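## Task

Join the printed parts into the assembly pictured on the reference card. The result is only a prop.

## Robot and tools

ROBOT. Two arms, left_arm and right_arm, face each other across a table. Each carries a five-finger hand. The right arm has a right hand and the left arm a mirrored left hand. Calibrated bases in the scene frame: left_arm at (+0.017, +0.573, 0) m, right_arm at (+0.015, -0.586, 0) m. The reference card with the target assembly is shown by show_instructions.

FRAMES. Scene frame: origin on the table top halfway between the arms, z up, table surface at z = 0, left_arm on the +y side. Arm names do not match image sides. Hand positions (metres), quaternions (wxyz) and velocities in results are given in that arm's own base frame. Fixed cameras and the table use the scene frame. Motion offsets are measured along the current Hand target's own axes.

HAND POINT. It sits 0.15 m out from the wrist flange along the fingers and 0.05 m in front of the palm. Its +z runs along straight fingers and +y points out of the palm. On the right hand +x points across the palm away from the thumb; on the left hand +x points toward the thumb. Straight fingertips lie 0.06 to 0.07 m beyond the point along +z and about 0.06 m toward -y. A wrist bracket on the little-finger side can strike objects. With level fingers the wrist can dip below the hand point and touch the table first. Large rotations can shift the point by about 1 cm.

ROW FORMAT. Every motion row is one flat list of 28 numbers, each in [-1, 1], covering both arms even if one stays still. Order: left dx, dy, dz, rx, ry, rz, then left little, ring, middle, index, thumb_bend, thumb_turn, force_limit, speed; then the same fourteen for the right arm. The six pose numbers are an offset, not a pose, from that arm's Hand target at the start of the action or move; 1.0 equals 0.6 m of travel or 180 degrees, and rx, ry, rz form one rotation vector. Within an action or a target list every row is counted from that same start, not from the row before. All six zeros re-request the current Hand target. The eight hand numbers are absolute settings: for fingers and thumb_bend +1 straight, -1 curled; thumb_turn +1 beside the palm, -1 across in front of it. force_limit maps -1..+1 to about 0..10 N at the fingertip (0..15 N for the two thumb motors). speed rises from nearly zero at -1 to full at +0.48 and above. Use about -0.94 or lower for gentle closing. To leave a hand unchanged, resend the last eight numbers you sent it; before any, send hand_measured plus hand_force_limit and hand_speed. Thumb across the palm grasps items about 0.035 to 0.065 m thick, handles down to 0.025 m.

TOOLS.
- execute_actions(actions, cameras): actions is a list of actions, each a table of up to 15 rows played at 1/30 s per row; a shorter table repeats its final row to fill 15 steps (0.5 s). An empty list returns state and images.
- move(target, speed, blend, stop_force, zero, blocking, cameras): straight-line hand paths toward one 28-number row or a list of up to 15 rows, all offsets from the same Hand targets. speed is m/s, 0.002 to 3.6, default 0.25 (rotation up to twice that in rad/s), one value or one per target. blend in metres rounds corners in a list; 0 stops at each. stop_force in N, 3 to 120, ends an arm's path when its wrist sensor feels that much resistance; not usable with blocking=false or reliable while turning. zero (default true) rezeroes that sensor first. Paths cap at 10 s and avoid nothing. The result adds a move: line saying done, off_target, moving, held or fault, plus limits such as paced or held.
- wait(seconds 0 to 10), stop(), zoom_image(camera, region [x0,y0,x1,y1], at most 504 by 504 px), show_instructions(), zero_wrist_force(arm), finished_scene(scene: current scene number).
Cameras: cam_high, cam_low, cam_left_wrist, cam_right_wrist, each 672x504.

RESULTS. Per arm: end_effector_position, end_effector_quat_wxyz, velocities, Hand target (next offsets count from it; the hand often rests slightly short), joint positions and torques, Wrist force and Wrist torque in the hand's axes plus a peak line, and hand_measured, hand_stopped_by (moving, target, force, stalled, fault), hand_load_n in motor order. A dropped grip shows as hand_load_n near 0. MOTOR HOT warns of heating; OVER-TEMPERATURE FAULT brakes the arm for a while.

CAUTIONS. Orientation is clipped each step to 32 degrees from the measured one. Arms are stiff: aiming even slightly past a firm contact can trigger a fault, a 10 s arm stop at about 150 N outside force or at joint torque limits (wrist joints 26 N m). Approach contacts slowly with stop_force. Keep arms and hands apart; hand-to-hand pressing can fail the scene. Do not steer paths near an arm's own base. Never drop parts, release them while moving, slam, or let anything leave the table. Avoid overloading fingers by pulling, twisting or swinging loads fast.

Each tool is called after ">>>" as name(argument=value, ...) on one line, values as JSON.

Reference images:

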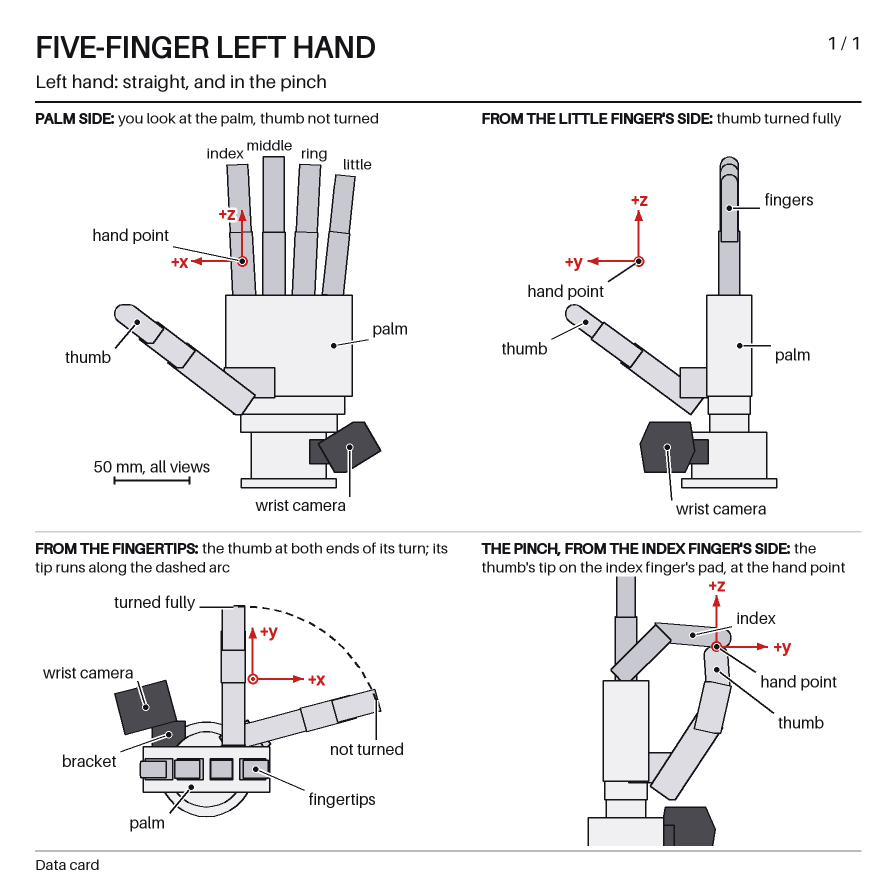

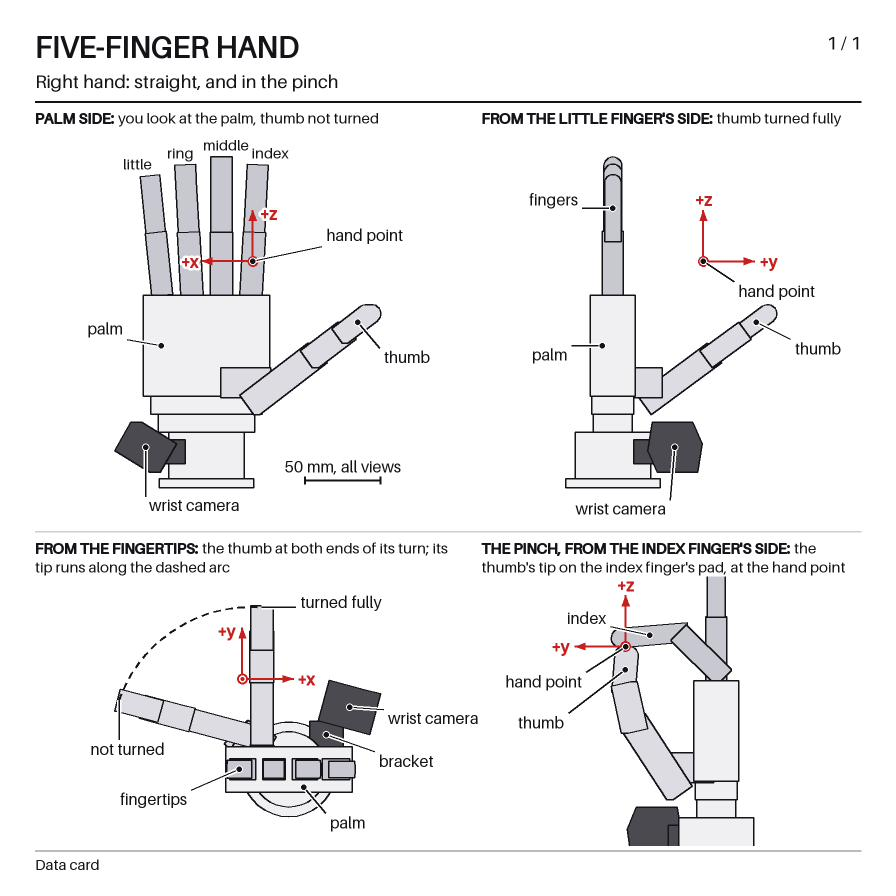

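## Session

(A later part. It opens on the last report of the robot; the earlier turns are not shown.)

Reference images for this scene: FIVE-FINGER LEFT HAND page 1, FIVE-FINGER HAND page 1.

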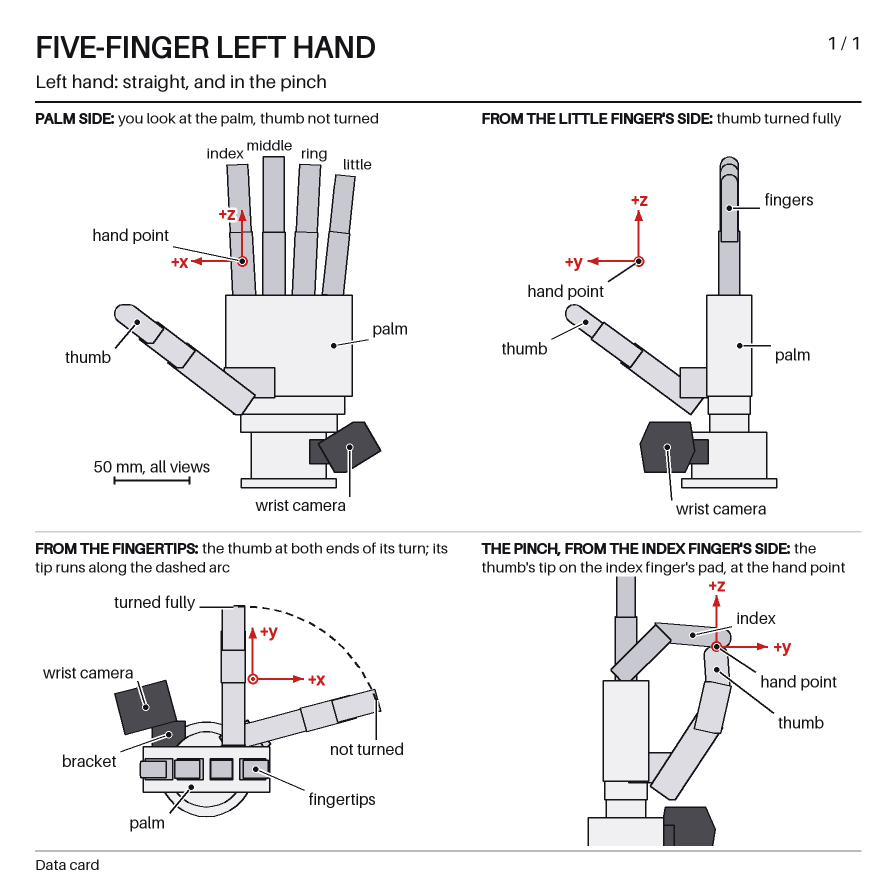

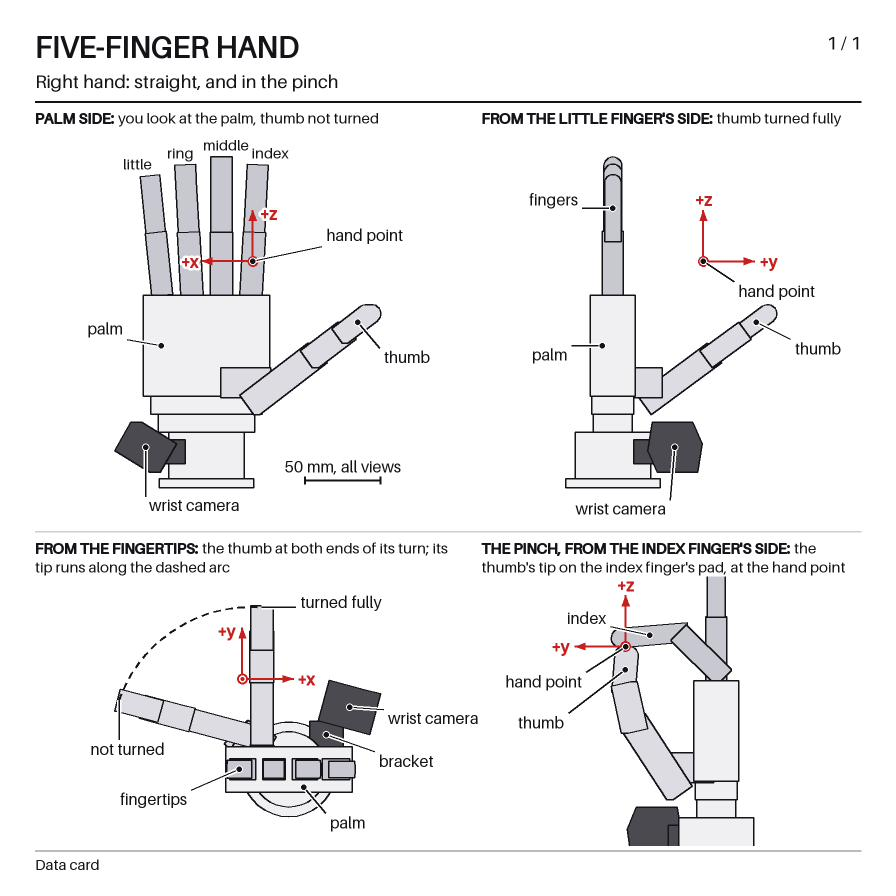

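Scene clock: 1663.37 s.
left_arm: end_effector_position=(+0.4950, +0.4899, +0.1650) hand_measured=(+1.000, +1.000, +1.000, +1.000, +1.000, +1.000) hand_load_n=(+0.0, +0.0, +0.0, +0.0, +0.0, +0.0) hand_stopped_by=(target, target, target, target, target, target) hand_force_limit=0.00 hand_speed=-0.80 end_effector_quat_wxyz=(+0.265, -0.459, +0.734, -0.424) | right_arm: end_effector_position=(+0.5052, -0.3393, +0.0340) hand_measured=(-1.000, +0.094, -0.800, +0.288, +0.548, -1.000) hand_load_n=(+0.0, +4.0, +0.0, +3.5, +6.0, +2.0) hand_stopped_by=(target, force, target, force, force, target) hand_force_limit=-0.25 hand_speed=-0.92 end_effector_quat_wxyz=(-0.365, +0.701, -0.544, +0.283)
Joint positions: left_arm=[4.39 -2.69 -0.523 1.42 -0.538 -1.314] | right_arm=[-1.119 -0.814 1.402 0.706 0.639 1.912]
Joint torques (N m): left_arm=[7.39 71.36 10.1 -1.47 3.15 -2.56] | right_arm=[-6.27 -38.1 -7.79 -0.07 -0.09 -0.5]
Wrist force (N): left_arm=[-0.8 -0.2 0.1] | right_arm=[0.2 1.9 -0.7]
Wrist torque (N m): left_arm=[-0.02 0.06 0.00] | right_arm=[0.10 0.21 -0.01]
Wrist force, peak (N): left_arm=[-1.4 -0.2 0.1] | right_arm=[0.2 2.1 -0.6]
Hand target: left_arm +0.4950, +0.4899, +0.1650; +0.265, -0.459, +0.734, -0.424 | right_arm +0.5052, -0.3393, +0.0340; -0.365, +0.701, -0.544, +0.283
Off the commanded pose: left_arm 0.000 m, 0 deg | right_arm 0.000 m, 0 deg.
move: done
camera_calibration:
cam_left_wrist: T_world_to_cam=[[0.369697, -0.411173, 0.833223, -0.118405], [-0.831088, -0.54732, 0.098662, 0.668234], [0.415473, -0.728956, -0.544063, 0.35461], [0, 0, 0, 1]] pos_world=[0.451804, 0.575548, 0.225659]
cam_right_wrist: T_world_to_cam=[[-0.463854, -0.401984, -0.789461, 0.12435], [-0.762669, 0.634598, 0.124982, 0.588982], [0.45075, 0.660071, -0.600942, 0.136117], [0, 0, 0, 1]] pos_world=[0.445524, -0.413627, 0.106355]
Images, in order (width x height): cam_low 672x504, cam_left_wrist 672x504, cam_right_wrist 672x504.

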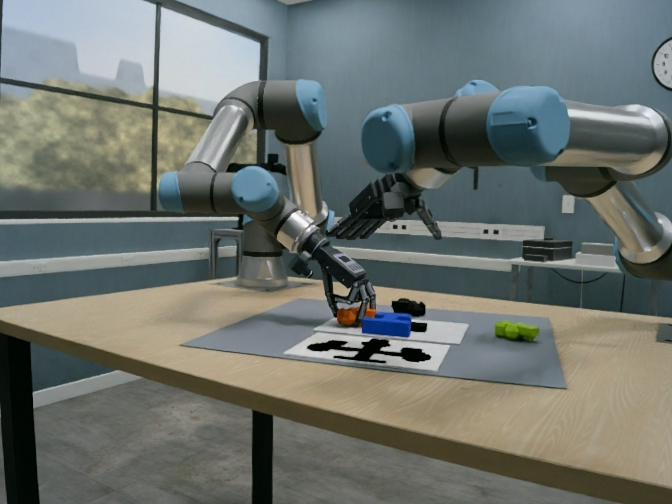

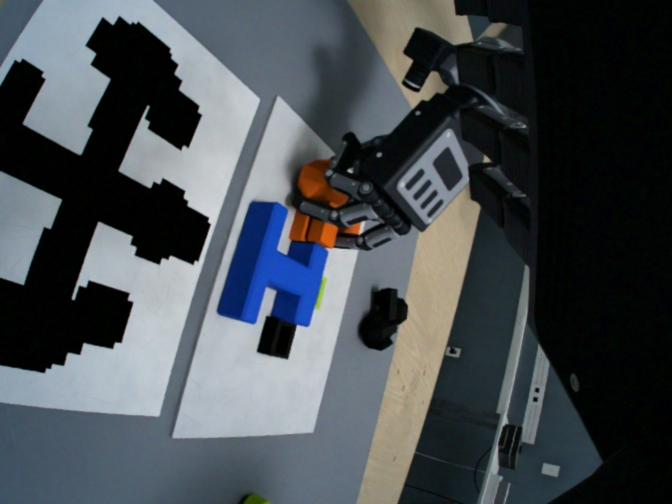

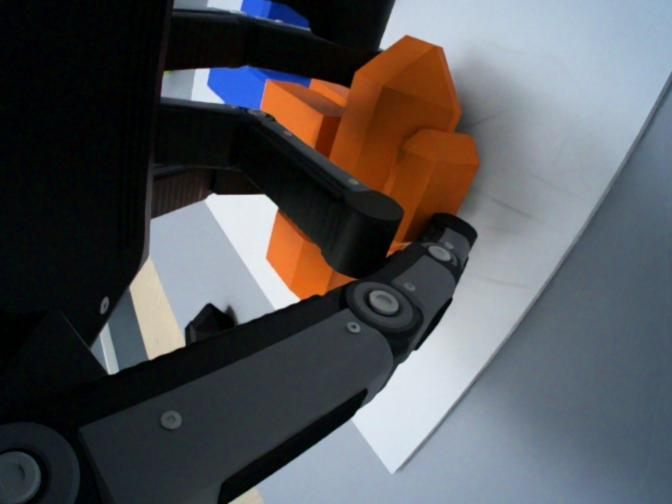

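>>> move(target=[0,0,0,0,0,0,1,1,1,1,1,1,0,-0.8,0,0.0075,0.0053,0,0,0,-1,-0.05,-0.8,0.15,0.4,-1,-0.25,-0.92], speed=0.015, stop_force=3, cameras=["cam_left_wrist","cam_right_wrist","cam_low"])

>>> zoom_image(camera="cam_left_wrist", region=[285, 195, 355, 255])

>>> zoom_image(camera="cam_right_wrist", region=[220, 40, 380, 180])

>>> zoom_image(camera="cam_low", region=[325, 285, 405, 345])

Scene clock: 1675.63 s.
left_arm: end_effector_position=(+0.4950, +0.4899, +0.1650) hand_measured=(+1.000, +1.000, +1.000, +1.000, +1.000, +1.000) hand_load_n=(+0.0, +0.0, +0.0, +0.0, +0.0, -0.5) hand_stopped_by=(target, target, target, target, target, target) hand_force_limit=0.00 hand_speed=-0.80 end_effector_quat_wxyz=(+0.265, -0.459, +0.734, -0.424) | right_arm: end_effector_position=(+0.5052, -0.3393, +0.0301) hand_measured=(-1.000, +0.094, -0.800, +0.288, +0.548, -1.000) hand_load_n=(+0.0, +0.0, +0.0, +3.0, +5.5, -0.5) hand_stopped_by=(target, force, target, force, force, target) hand_force_limit=-0.25 hand_speed=-0.92 end_effector_quat_wxyz=(-0.365, +0.701, -0.544, +0.283)
Joint positions: left_arm=[4.39 -2.69 -0.523 1.42 -0.538 -1.314] | right_arm=[-1.119 -0.809 1.404 0.699 0.639 1.912]
Joint torques (N m): left_arm=[7.56 70.6 10.9 -1.53 3.13 -2.68] | right_arm=[-2.88 -56.59 -25.33 3.65 -0.23 1.45]
Wrist force (N): left_arm=[-0.9 0.2 0.1] | right_arm=[-0.5 3.7 -3.3]
Wrist torque (N m): left_arm=[0.03 0.08 -0.03] | right_arm=[0.05 0.23 0.02]
Wrist force, peak (N): left_arm=[-1.3 -0.6 0.1] | right_arm=[-0.1 -0.9 -8.8]
Hand target: left_arm +0.4950, +0.4899, +0.1650; +0.265, -0.459, +0.734, -0.424 | right_arm +0.5052, -0.3393, +0.0301; -0.365, +0.701, -0.544, +0.283 (not the last commanded pose)
Off the commanded pose: left_arm 0.000 m, 0 deg | right_arm 0.002 m, 0 deg.
move: contact (right_arm)
camera_calibration:
cam_left_wrist: T_world_to_cam=[[0.369697, -0.411173, 0.833223, -0.118405], [-0.831088, -0.54732, 0.098662, 0.668234], [0.415473, -0.728956, -0.544063, 0.35461], [0, 0, 0, 1]] pos_world=[0.451804, 0.575548, 0.225659]
cam_right_wrist: T_world_to_cam=[[-0.463854, -0.401984, -0.789461, 0.121231], [-0.762669, 0.634598, 0.124982, 0.589532], [0.45075, 0.660071, -0.600942, 0.133839], [0, 0, 0, 1]] pos_world=[0.445524, -0.413727, 0.102455]
Images, in order (width x height): cam_low 672x504, cam_left_wrist 672x504, cam_right_wrist 672x504.

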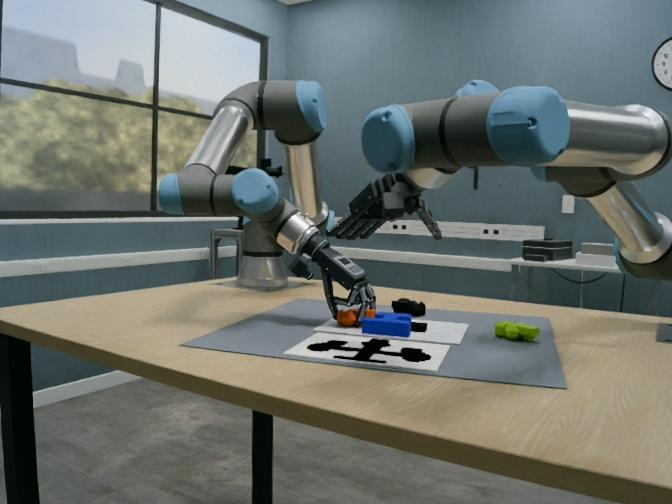

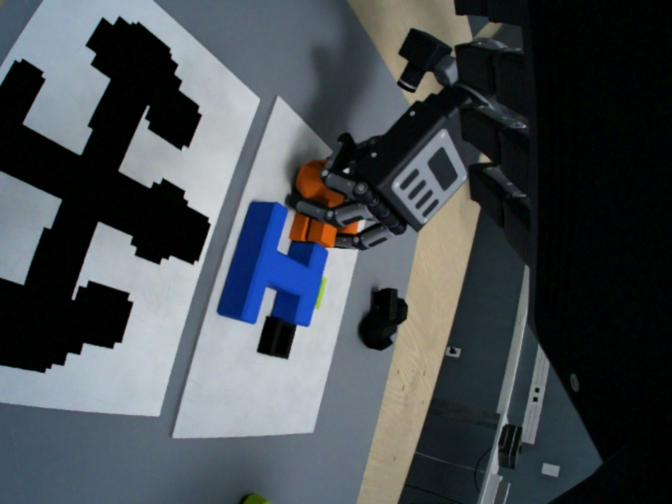

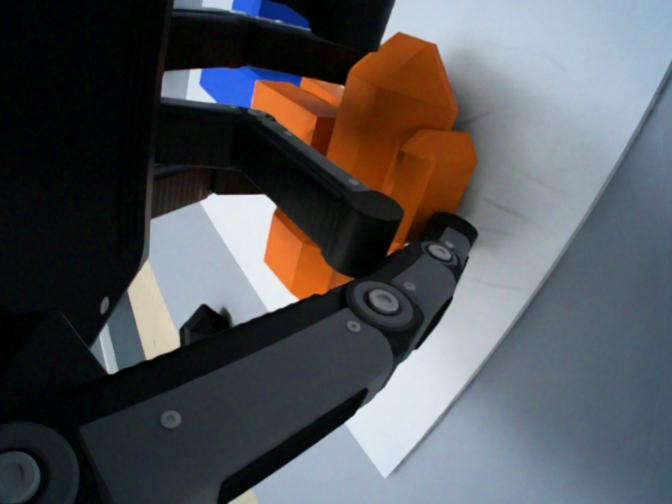

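Scaled by 7.200 from the camera's 672x504 image, which has a finer 960x720 frame.

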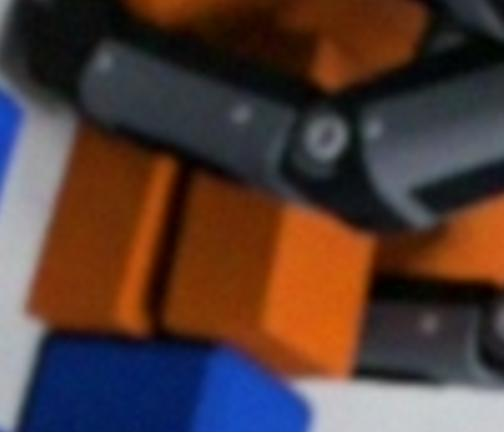

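Scaled by 3.150 from the camera's 672x504 image, which has a finer 960x720 frame.

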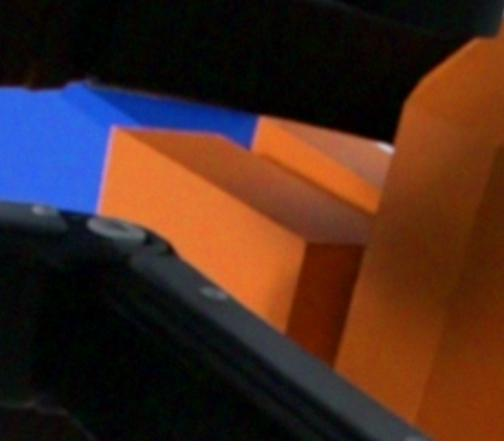

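Scaled by 6.300 from the camera's 672x504 image, which has a finer 960x720 frame.

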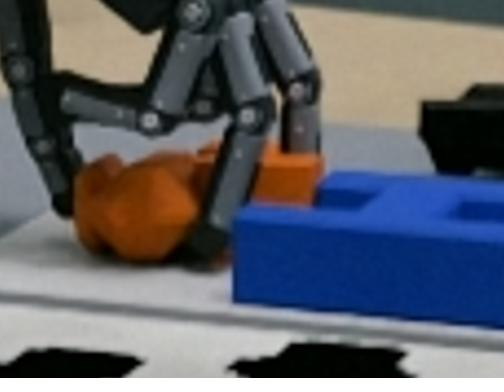

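>>> move(target=[0,0,0,0,0,0,1,1,1,1,1,1,0,-0.8,0,-0.0031,-0.0072,0,0,0,-1,-0.06,-0.8,0.15,0.4,-1,-0.3,-0.92], speed=0.02, cameras=["cam_left_wrist","cam_right_wrist"])

>>> zoom_image(camera="cam_left_wrist", region=[285, 195, 355, 255])

>>> zoom_image(camera="cam_right_wrist", region=[220, 40, 380, 180])

Scene clock: 1717.47 s.
left_arm: end_effector_position=(+0.4950, +0.4899, +0.1650) hand_measured=(+1.000, +1.000, +1.000, +1.000, +1.000, +1.000) hand_load_n=(+0.0, +0.0, +0.0, +0.0, -0.5, +0.0) hand_stopped_by=(target, target, target, target, target, target) hand_force_limit=0.00 hand_speed=-0.80 end_effector_quat_wxyz=(+0.265, -0.459, +0.734, -0.424) | right_arm: end_effector_position=(+0.5029, -0.3399, +0.0340) hand_measured=(-1.000, +0.080, -0.800, +0.288, +0.548, -1.000) hand_load_n=(+0.0, +4.0, +0.0, +4.0, +6.0, +1.0) hand_stopped_by=(target, force, target, force, force, target) hand_force_limit=-0.30 hand_speed=-0.92 end_effector_quat_wxyz=(-0.365, +0.701, -0.544, +0.283)
Joint positions: left_arm=[4.39 -2.69 -0.523 1.42 -0.538 -1.314] | right_arm=[-1.124 -0.815 1.406 0.709 0.638 1.904]
Joint torques (N m): left_arm=[7.03 71 10.97 -1.65 3.05 -2.54] | right_arm=[-6.1 -55.92 -7.4 3.92 -2.79 -1.84]
Wrist force (N): left_arm=[-1.3 -0.2 0.4] | right_arm=[0.2 1.7 -0.8]
Wrist torque (N m): left_arm=[-0.04 0.13 -0.04] | right_arm=[0.07 0.21 0.15]
Wrist force, peak (N): left_arm=[-1.5 -0.2 -0.2] | right_arm=[-0.7 4.7 -2.7]
Hand target: left_arm +0.4950, +0.4899, +0.1650; +0.265, -0.459, +0.734, -0.424 | right_arm +0.5028, -0.3399, +0.0341; -0.365, +0.701, -0.544, +0.283
Off the commanded pose: left_arm 0.000 m, 0 deg | right_arm 0.000 m, 0 deg.
move: done
camera_calibration:
cam_left_wrist: T_world_to_cam=[[0.369697, -0.411173, 0.833223, -0.118405], [-0.831088, -0.54732, 0.098662, 0.668234], [0.415473, -0.728956, -0.544063, 0.35461], [0, 0, 0, 1]] pos_world=[0.451804, 0.575548, 0.225659]
cam_right_wrist: T_world_to_cam=[[-0.463889, -0.402036, -0.789414, 0.122952], [-0.762664, 0.634607, 0.124974, 0.587622], [0.450723, 0.660031, -0.601006, 0.137492], [0, 0, 0, 1]] pos_world=[0.443224, -0.414227, 0.106256]
Images, in order (width x height): cam_left_wrist 672x504, cam_right_wrist 672x504.

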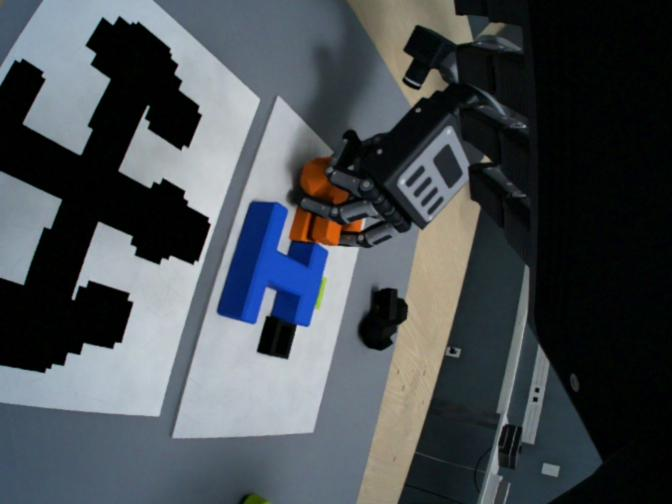

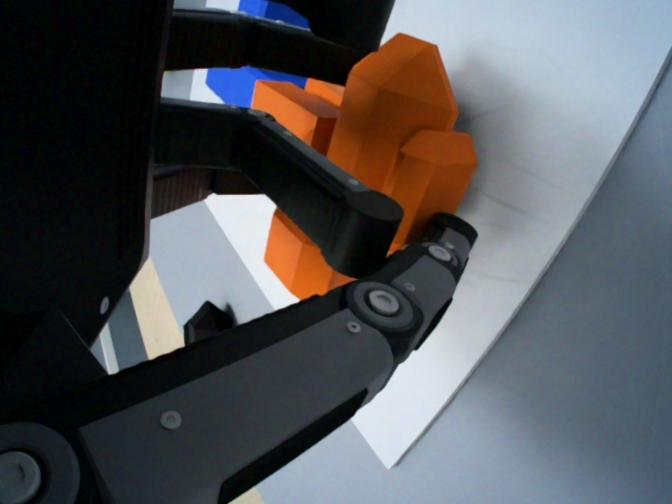

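Scaled by 7.200 from the camera's 672x504 image, which has a finer 960x720 frame.

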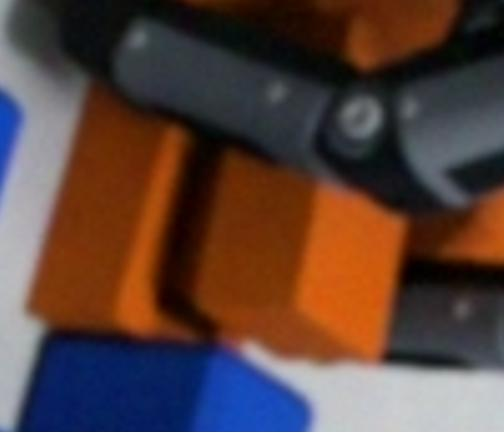

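Scaled by 3.150 from the camera's 672x504 image, which has a finer 960x720 frame.

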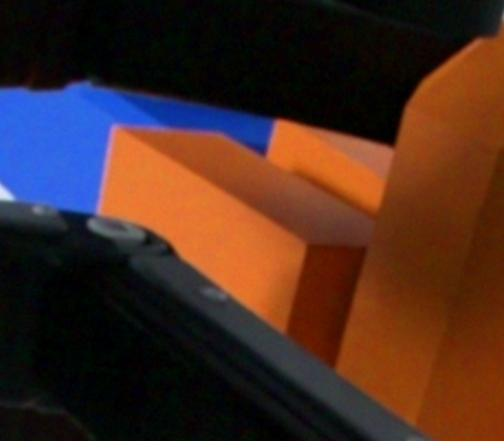

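>>> move(target=[0,0,0,0,0,0,1,1,1,1,1,1,0,-0.8,0,0.0109,0.0077,0,0,0,-1,-0.06,-0.8,0.15,0.4,-1,-0.3,-0.92], speed=0.012, stop_force=3, cameras=["cam_left_wrist","cam_right_wrist","cam_low"])

>>> zoom_image(camera="cam_left_wrist", region=[285, 195, 355, 255])

>>> zoom_image(camera="cam_right_wrist", region=[220, 40, 380, 180])

>>> zoom_image(camera="cam_low", region=[325, 285, 405, 345])

Scene clock: 1750.90 s.
left_arm: end_effector_position=(+0.4950, +0.4899, +0.1650) hand_measured=(+1.000, +1.000, +1.000, +1.000, +1.000, +1.000) hand_load_n=(+0.0, +0.0, -0.5, +0.0, +0.0, +0.0) hand_stopped_by=(target, target, target, target, target, target) hand_force_limit=0.00 hand_speed=-0.80 end_effector_quat_wxyz=(+0.265, -0.459, +0.734, -0.424) | right_arm: end_effector_position=(+0.5028, -0.3399, +0.0299) hand_measured=(-1.000, +0.080, -0.800, +0.288, +0.548, -1.000) hand_load_n=(+0.0, +3.5, +0.0, +3.5, +6.0, +1.5) hand_stopped_by=(target, force, target, force, force, target) hand_force_limit=-0.30 hand_speed=-0.92 end_effector_quat_wxyz=(-0.365, +0.701, -0.544, +0.283)
Joint positions: left_arm=[4.39 -2.69 -0.523 1.42 -0.538 -1.314] | right_arm=[-1.124 -0.81 1.408 0.702 0.638 1.904]
Joint torques (N m): left_arm=[6.96 70.53 10.48 -1.76 2.91 -2.56] | right_arm=[-3.94 -55.86 -24.99 3.83 0.83 -1.42]
Wrist force (N): left_arm=[-1.1 0.1 -0.1] | right_arm=[-0.5 1.7 -0.5]
Wrist torque (N m): left_arm=[0.04 0.09 -0.03] | right_arm=[0.05 0.16 0.16]
Wrist force, peak (N): left_arm=[-1.4 0.1 -0.2] | right_arm=[0.3 -4.0 -4.1]
Hand target: left_arm +0.4950, +0.4899, +0.1650; +0.265, -0.459, +0.734, -0.424 | right_arm +0.5028, -0.3399, +0.0299; -0.365, +0.701, -0.544, +0.283 (not the last commanded pose)
Off the commanded pose: left_arm 0.000 m, 0 deg | right_arm 0.004 m, 0 deg.
move: contact (right_arm)
camera_calibration:
cam_left_wrist: T_world_to_cam=[[0.369697, -0.411173, 0.833223, -0.118405], [-0.831088, -0.54732, 0.098662, 0.668234], [0.415473, -0.728956, -0.544063, 0.35461], [0, 0, 0, 1]] pos_world=[0.451804, 0.575548, 0.225659]
cam_right_wrist: T_world_to_cam=[[-0.463854, -0.401984, -0.789461, 0.119718], [-0.762669, 0.634598, 0.124982, 0.588108], [0.45075, 0.660071, -0.600942, 0.135197], [0, 0, 0, 1]] pos_world=[0.443124, -0.414327, 0.102255]
Images, in order (width x height): cam_low 672x504, cam_left_wrist 672x504, cam_right_wrist 672x504.

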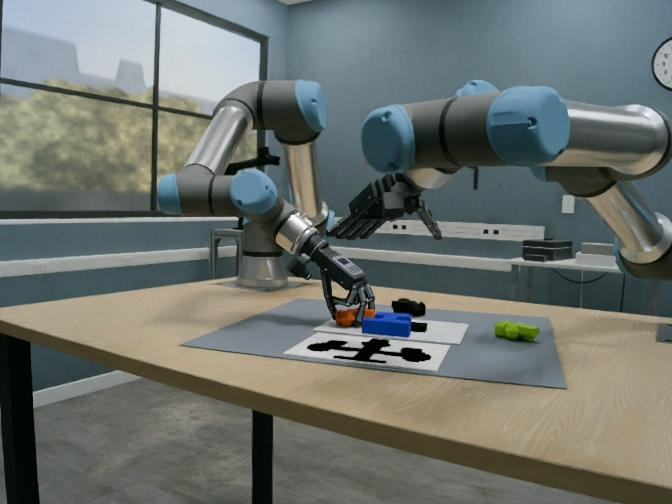

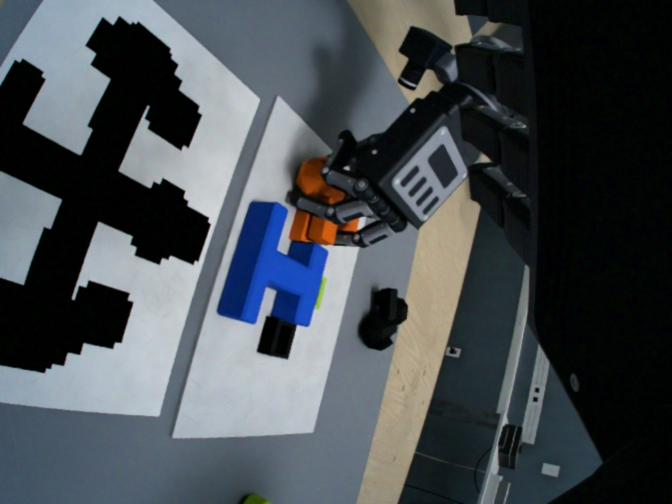

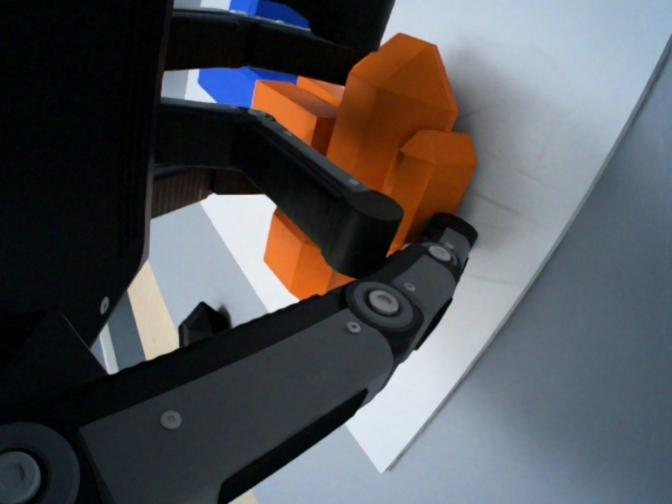

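Scaled by 7.200 from the camera's 672x504 image, which has a finer 960x720 frame.

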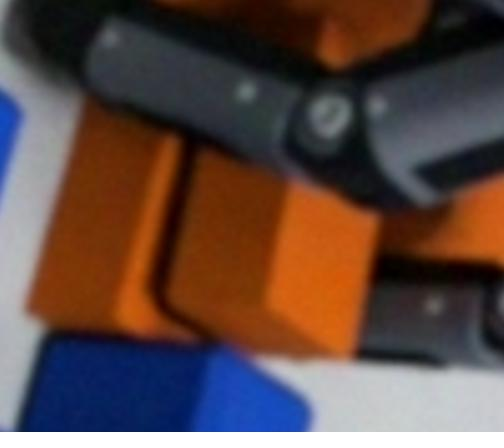

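Scaled by 3.150 from the camera's 672x504 image, which has a finer 960x720 frame.

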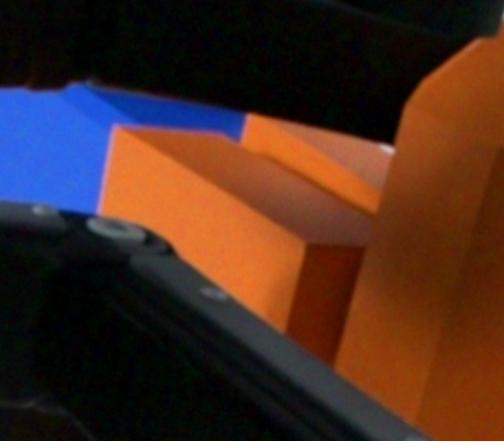

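Scaled by 6.300 from the camera's 672x504 image, which has a finer 960x720 frame.

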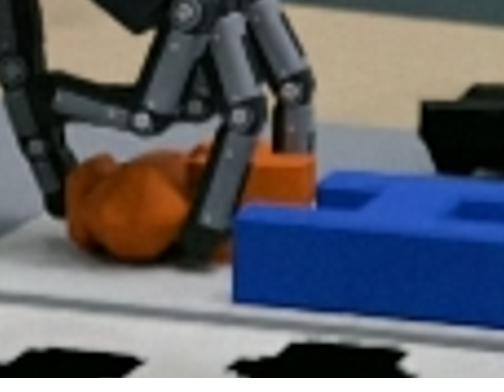

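>>> move(target=[0,0,0,0,0,0,1,1,1,1,1,1,0,-0.8,0,-0.0032,0.0002,0,0,0,-1,-0.06,-0.8,0.15,0.4,-1,-0.3,-0.92], speed=0.02)

>>> move(target=[0,0,0,0,0,0,1,1,1,1,1,1,0,-0.8,0,0.0082,0.0057,0,0,0,-1,-0.06,-0.8,0.15,0.4,-1,-0.3,-0.92], speed=0.01, stop_force=5, cameras=["cam_left_wrist","cam_right_wrist","cam_low"])

>>> zoom_image(camera="cam_left_wrist", region=[285, 195, 355, 255])

>>> zoom_image(camera="cam_low", region=[325, 285, 405, 345])

Scene clock: 1789.97 s.
left_arm: end_effector_position=(+0.4950, +0.4899, +0.1650) hand_measured=(+1.000, +1.000, +1.000, +1.000, +1.000, +1.000) hand_load_n=(+0.0, +0.0, +0.0, -0.5, +0.0, +0.0) hand_stopped_by=(target, target, target, target, target, target) hand_force_limit=0.00 hand_speed=-0.80 end_effector_quat_wxyz=(+0.265, -0.459, +0.734, -0.424) | right_arm: end_effector_position=(+0.5039, -0.3396, +0.0313) hand_measured=(-1.000, +0.080, -0.800, +0.288, +0.548, -1.000) hand_load_n=(+0.0, +3.5, +0.0, +3.0, +6.0, +1.5) hand_stopped_by=(target, force, target, force, force, target) hand_force_limit=-0.30 hand_speed=-0.92 end_effector_quat_wxyz=(-0.365, +0.701, -0.544, +0.283)
Joint positions: left_arm=[4.39 -2.69 -0.523 1.42 -0.538 -1.314] | right_arm=[-1.122 -0.811 1.406 0.703 0.638 1.907]
Joint torques (N m): left_arm=[7.14 70.88 10.57 -1.86 2.86 -2.46] | right_arm=[6.99 -56.52 -25.79 3.69 0.76 1.7]
Wrist force (N): left_arm=[-1.3 0.2 0.0] | right_arm=[-0.4 2.2 -0.3]
Wrist torque (N m): left_arm=[0.03 0.12 -0.04] | right_arm=[0.07 0.18 -0.02]
Wrist force, peak (N): left_arm=[-1.4 -0.2 0.3] | right_arm=[-1.7 3.0 -0.1]
Hand target: left_arm +0.4950, +0.4899, +0.1650; +0.265, -0.459, +0.734, -0.424 | right_arm +0.5040, -0.3396, +0.0314; -0.365, +0.701, -0.544, +0.283
Off the commanded pose: left_arm 0.000 m, 0 deg | right_arm 0.000 m, 0 deg.
move: done

Scene clock: 1791.43 s.
left_arm: end_effector_position=(+0.4950, +0.4899, +0.1650) hand_measured=(+1.000, +1.000, +1.000, +1.000, +1.000, +1.000) hand_load_n=(+0.0, +0.0, +0.0, +0.0, +0.0, +0.0) hand_stopped_by=(target, target, target, target, target, target) hand_force_limit=0.00 hand_speed=-0.80 end_effector_quat_wxyz=(+0.265, -0.459, +0.734, -0.424) | right_arm: end_effector_position=(+0.5040, -0.3397, +0.0297) hand_measured=(-1.000, +0.080, -0.800, +0.288, +0.548, -1.000) hand_load_n=(+0.0, +4.0, +0.0, +4.0, +5.5, +1.0) hand_stopped_by=(target, force, target, force, force, target) hand_force_limit=-0.30 hand_speed=-0.92 end_effector_quat_wxyz=(-0.365, +0.701, -0.544, +0.283)
Joint positions: left_arm=[4.39 -2.69 -0.523 1.42 -0.538 -1.314] | right_arm=[-1.122 -0.809 1.407 0.7 0.639 1.908]
Joint torques (N m): left_arm=[7.69 70.52 11.27 -1.8 2.86 -2.53] | right_arm=[6.68 -55.76 -25.24 3.41 0.89 1.28]
Wrist force (N): left_arm=[-0.9 0.1 0.1] | right_arm=[-1.5 1.4 -0.7]
Wrist torque (N m): left_arm=[0.02 0.08 -0.02] | right_arm=[0.07 0.14 -0.03]
Wrist force, peak (N): left_arm=[-1.4 -0.2 -0.3] | right_arm=[-0.2 -5.2 -4.7]
Hand target: left_arm +0.4950, +0.4899, +0.1650; +0.265, -0.459, +0.734, -0.424 | right_arm +0.5040, -0.3397, +0.0297; -0.365, +0.701, -0.544, +0.283 (not the last commanded pose)
Off the commanded pose: left_arm 0.000 m, 0 deg | right_arm 0.004 m, 0 deg.
move: contact (right_arm)
camera_calibration:
cam_left_wrist: T_world_to_cam=[[0.369697, -0.411173, 0.833223, -0.118405], [-0.831088, -0.54732, 0.098662, 0.668234], [0.415473, -0.728956, -0.544063, 0.35461], [0, 0, 0, 1]] pos_world=[0.451804, 0.575548, 0.225659]
cam_right_wrist: T_world_to_cam=[[-0.463791, -0.402111, -0.789433, 0.120108], [-0.762659, 0.634649, 0.124792, 0.588817], [0.450832, 0.659945, -0.601018, 0.134302], [0, 0, 0, 1]] pos_world=[0.444224, -0.414026, 0.102055]
Images, in order (width x height): cam_low 672x504, cam_left_wrist 672x504, cam_right_wrist 672x504.

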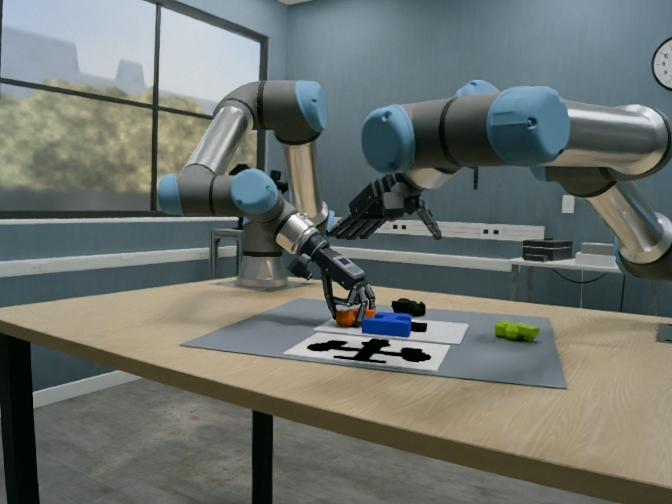

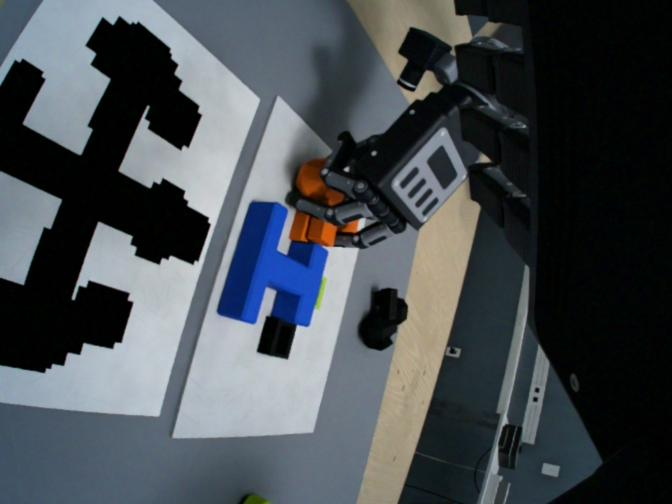

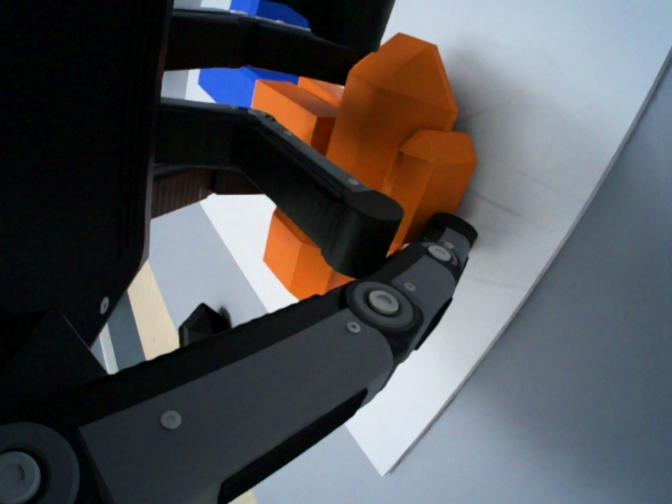

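Scaled by 7.200 from the camera's 672x504 image, which has a finer 960x720 frame.

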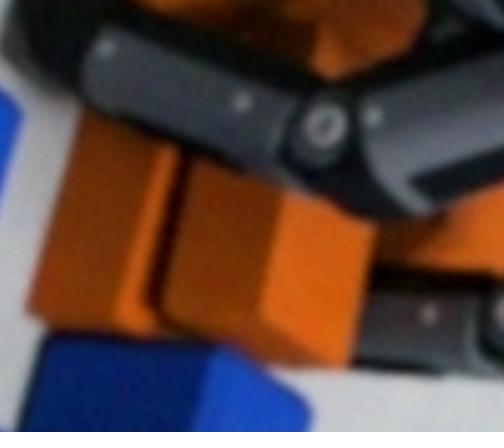

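Scaled by 6.300 from the camera's 672x504 image, which has a finer 960x720 frame.

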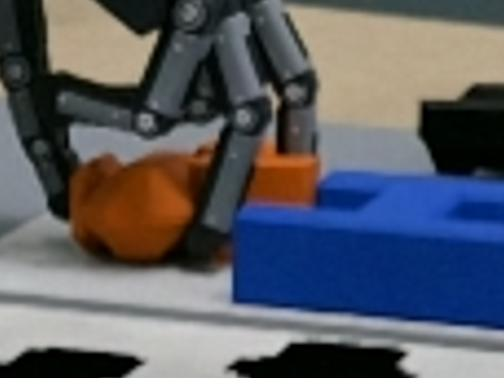

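>>> move(target=[0,0,0,0,0,0,1,1,1,1,1,1,0,-0.8,-0.0018,-0.0011,-0.0008,0,0,0,-1,-0.06,-0.8,0.15,0.4,-1,-0.3,-0.92], speed=0.01)

>>> move(target=[0,0,0,0,0,0,1,1,1,1,1,1,0,-0.8,0,0.0082,0.0057,0,0,0,-1,-0.06,-0.8,0.15,0.4,-1,-0.3,-0.92], speed=0.01, stop_force=5, cameras=["cam_left_wrist"])

>>> zoom_image(camera="cam_left_wrist", region=[285, 195, 355, 255])

Scene clock: 1846.20 s.
left_arm: end_effector_position=(+0.4950, +0.4899, +0.1650) hand_measured=(+1.000, +1.000, +1.000, +1.000, +1.000, +1.000) hand_load_n=(+0.0, +0.0, +0.0, +0.0, +0.0, +0.0) hand_stopped_by=(target, target, target, target, target, target) hand_force_limit=0.00 hand_speed=-0.80 end_effector_quat_wxyz=(+0.265, -0.459, +0.734, -0.424) | right_arm: end_effector_position=(+0.5037, -0.3387, +0.0305) hand_measured=(-1.000, +0.080, -0.800, +0.288, +0.548, -1.000) hand_load_n=(+0.0, +3.5, +0.0, +3.5, +6.0, +1.5) hand_stopped_by=(target, force, target, force, force, target) hand_force_limit=-0.30 hand_speed=-0.92 end_effector_quat_wxyz=(-0.365, +0.701, -0.544, +0.283)
Joint positions: left_arm=[4.39 -2.69 -0.523 1.42 -0.538 -1.314] | right_arm=[-1.121 -0.812 1.41 0.699 0.639 1.908]
Joint torques (N m): left_arm=[7.01 70.68 10.51 -1.94 2.85 -2.48] | right_arm=[7.28 -55.62 -7.02 -0.06 0.78 1.83]
Wrist force (N): left_arm=[-0.9 0.1 0.3] | right_arm=[0.1 1.8 -0.6]
Wrist torque (N m): left_arm=[0.01 0.08 -0.02] | right_arm=[0.08 0.23 -0.02]
Wrist force, peak (N): left_arm=[-1.4 -0.3 0.0] | right_arm=[-1.6 2.5 -0.1]
Hand target: left_arm +0.4950, +0.4899, +0.1650; +0.265, -0.459, +0.734, -0.424 | right_arm +0.5037, -0.3386, +0.0305; -0.365, +0.701, -0.544, +0.283
Off the commanded pose: left_arm 0.000 m, 0 deg | right_arm 0.000 m, 0 deg.
move: done

Scene clock: 1847.60 s.
left_arm: end_effector_position=(+0.4950, +0.4899, +0.1650) hand_measured=(+1.000, +1.000, +1.000, +1.000, +1.000, +1.000) hand_load_n=(+0.0, +0.0, +0.0, +0.0, +0.0, +0.0) hand_stopped_by=(target, target, target, target, target, target) hand_force_limit=0.00 hand_speed=-0.80 end_effector_quat_wxyz=(+0.265, -0.459, +0.734, -0.424) | right_arm: end_effector_position=(+0.5037, -0.3387, +0.0295) hand_measured=(-1.000, +0.080, -0.800, +0.288, +0.548, -1.000) hand_load_n=(+0.0, +4.0, +0.0, +4.0, +5.5, +1.0) hand_stopped_by=(target, force, target, force, force, target) hand_force_limit=-0.30 hand_speed=-0.92 end_effector_quat_wxyz=(-0.365, +0.701, -0.544, +0.283)
Joint positions: left_arm=[4.39 -2.69 -0.523 1.42 -0.538 -1.314] | right_arm=[-1.121 -0.811 1.411 0.697 0.639 1.908]
Joint torques (N m): left_arm=[7.06 70.72 10.97 -1.93 2.84 -2.48] | right_arm=[7.5 -54.8 -24.69 3.62 0.77 1.75]
Wrist force (N): left_arm=[-1.0 0.1 0.2] | right_arm=[0.2 0.7 -1.2]
Wrist torque (N m): left_arm=[0.02 0.09 -0.02] | right_arm=[0.08 0.19 -0.01]
Wrist force, peak (N): left_arm=[-1.4 -0.3 0.2] | right_arm=[1.4 -5.0 -5.1]
Hand target: left_arm +0.4950, +0.4899, +0.1650; +0.265, -0.459, +0.734, -0.424 | right_arm +0.5037, -0.3387, +0.0295; -0.365, +0.701, -0.544, +0.283 (not the last commanded pose)
Off the commanded pose: left_arm 0.000 m, 0 deg | right_arm 0.005 m, 0 deg.
move: contact (right_arm)
camera_calibration:
cam_left_wrist: T_world_to_cam=[[0.369697, -0.411173, 0.833223, -0.118405], [-0.831088, -0.54732, 0.098662, 0.668234], [0.415473, -0.728956, -0.544063, 0.35461], [0, 0, 0, 1]] pos_world=[0.451804, 0.575548, 0.225659]
Images, in order (width x height): cam_left_wrist 672x504.

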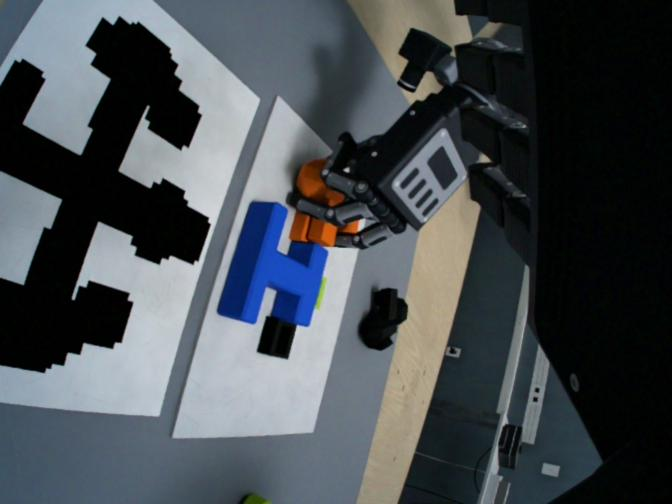

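Scaled by 7.200 from the camera's 672x504 image, which has a finer 960x720 frame.

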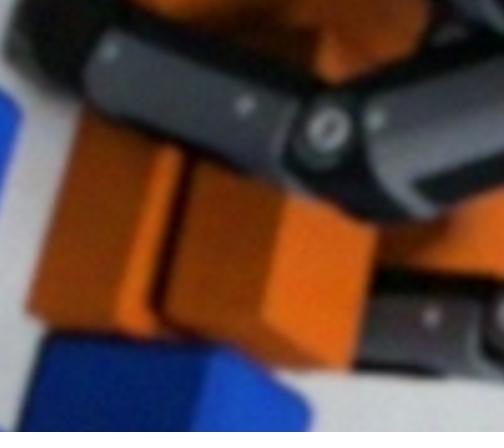

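>>> move(target=[0,0,0,0,0,0,1,1,1,1,1,1,0,-0.8,0,0,0,0,0,0,-1,0.45,-0.8,0.6,0.9,-1,-0.3,-0.8], cameras=["cam_left_wrist","cam_right_wrist","cam_low"])

>>> zoom_image(camera="cam_left_wrist", region=[285, 195, 355, 255])

>>> zoom_image(camera="cam_low", region=[325, 285, 405, 345])

Scene clock: 1867.27 s.
left_arm: end_effector_position=(+0.4950, +0.4899, +0.1650) hand_measured=(+1.000, +1.000, +1.000, +1.000, +1.000, +1.000) hand_load_n=(+0.0, +0.0, +0.0, +0.0, +0.0, +0.0) hand_stopped_by=(target, target, target, target, target, target) hand_force_limit=0.00 hand_speed=-0.80 end_effector_quat_wxyz=(+0.265, -0.459, +0.734, -0.424) | right_arm: end_effector_position=(+0.5037, -0.3387, +0.0295) hand_measured=(-1.000, +0.450, -0.800, +0.600, +0.900, -1.000) hand_load_n=(+0.0, +0.0, +0.0, +0.0, +0.0, +0.0) hand_stopped_by=(target, target, target, target, target, target) hand_force_limit=-0.30 hand_speed=-0.80 end_effector_quat_wxyz=(-0.365, +0.701, -0.544, +0.283)
Joint positions: left_arm=[4.39 -2.69 -0.523 1.42 -0.538 -1.314] | right_arm=[-1.121 -0.811 1.411 0.697 0.639 1.908]
Joint torques (N m): left_arm=[7.34 70.27 10.71 -1.98 2.77 -2.51] | right_arm=[7.5 -54.93 -24.54 3 0.56 1.74]
Wrist force (N): left_arm=[-0.9 -0.2 0.0] | right_arm=[0.2 1.7 -0.8]
Wrist torque (N m): left_arm=[0.00 0.07 -0.01] | right_arm=[0.09 0.21 -0.01]
Wrist force, peak (N): left_arm=[-1.4 0.5 0.0] | right_arm=[0.3 -0.6 -2.1]
Hand target: left_arm +0.4950, +0.4899, +0.1650; +0.265, -0.459, +0.734, -0.424 | right_arm +0.5037, -0.3387, +0.0295; -0.365, +0.701, -0.544, +0.283
Off the commanded pose: left_arm 0.000 m, 0 deg | right_arm 0.000 m, 0 deg.
move: done
camera_calibration:
cam_left_wrist: T_world_to_cam=[[0.369697, -0.411173, 0.833223, -0.118405], [-0.831088, -0.54732, 0.098662, 0.668234], [0.415473, -0.728956, -0.544063, 0.35461], [0, 0, 0, 1]] pos_world=[0.451804, 0.575548, 0.225659]
cam_right_wrist: T_world_to_cam=[[-0.463724, -0.40229, -0.789381, 0.120072], [-0.762698, 0.634635, 0.124621, 0.588096], [0.450835, 0.659849, -0.601121, 0.133521], [0, 0, 0, 1]] pos_world=[0.444024, -0.413026, 0.101756]
Images, in order (width x height): cam_low 672x504, cam_left_wrist 672x504, cam_right_wrist 672x504.

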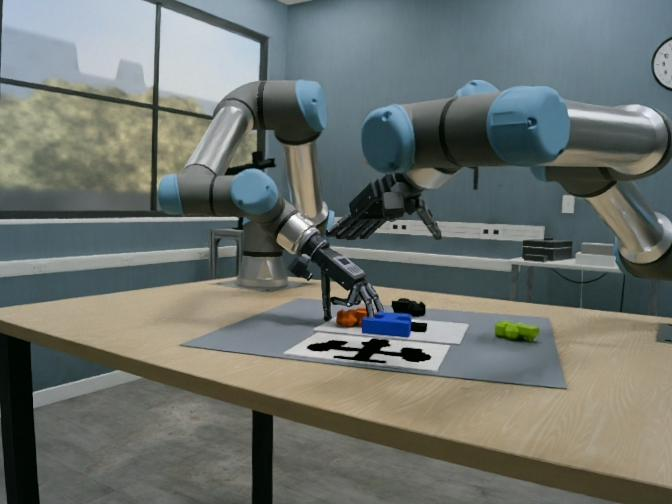

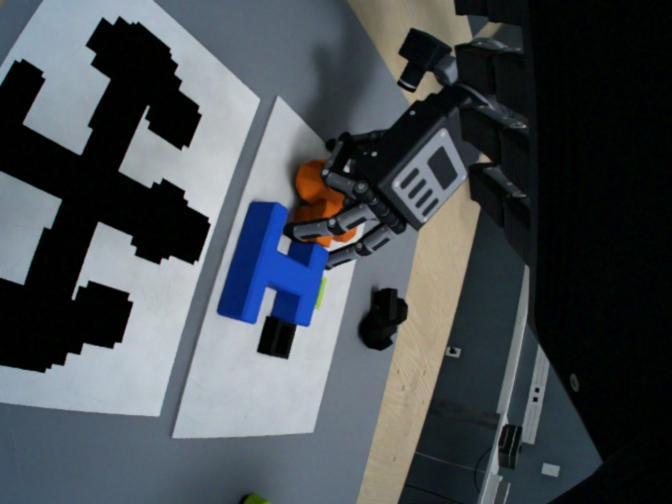

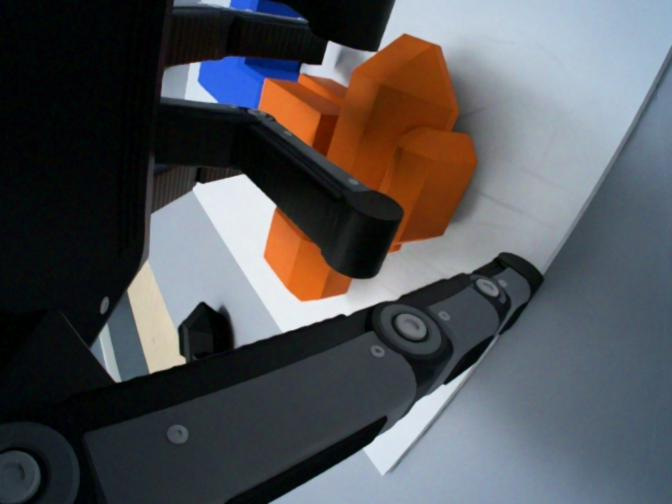

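Scaled by 7.200 from the camera's 672x504 image, which has a finer 960x720 frame.

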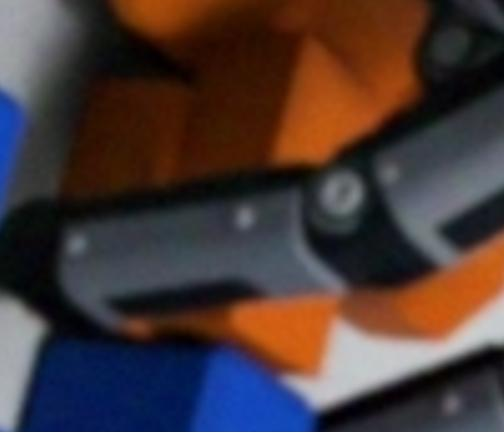

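Scaled by 6.300 from the camera's 672x504 image, which has a finer 960x720 frame.

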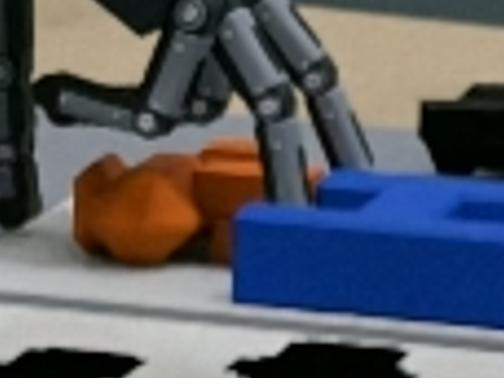

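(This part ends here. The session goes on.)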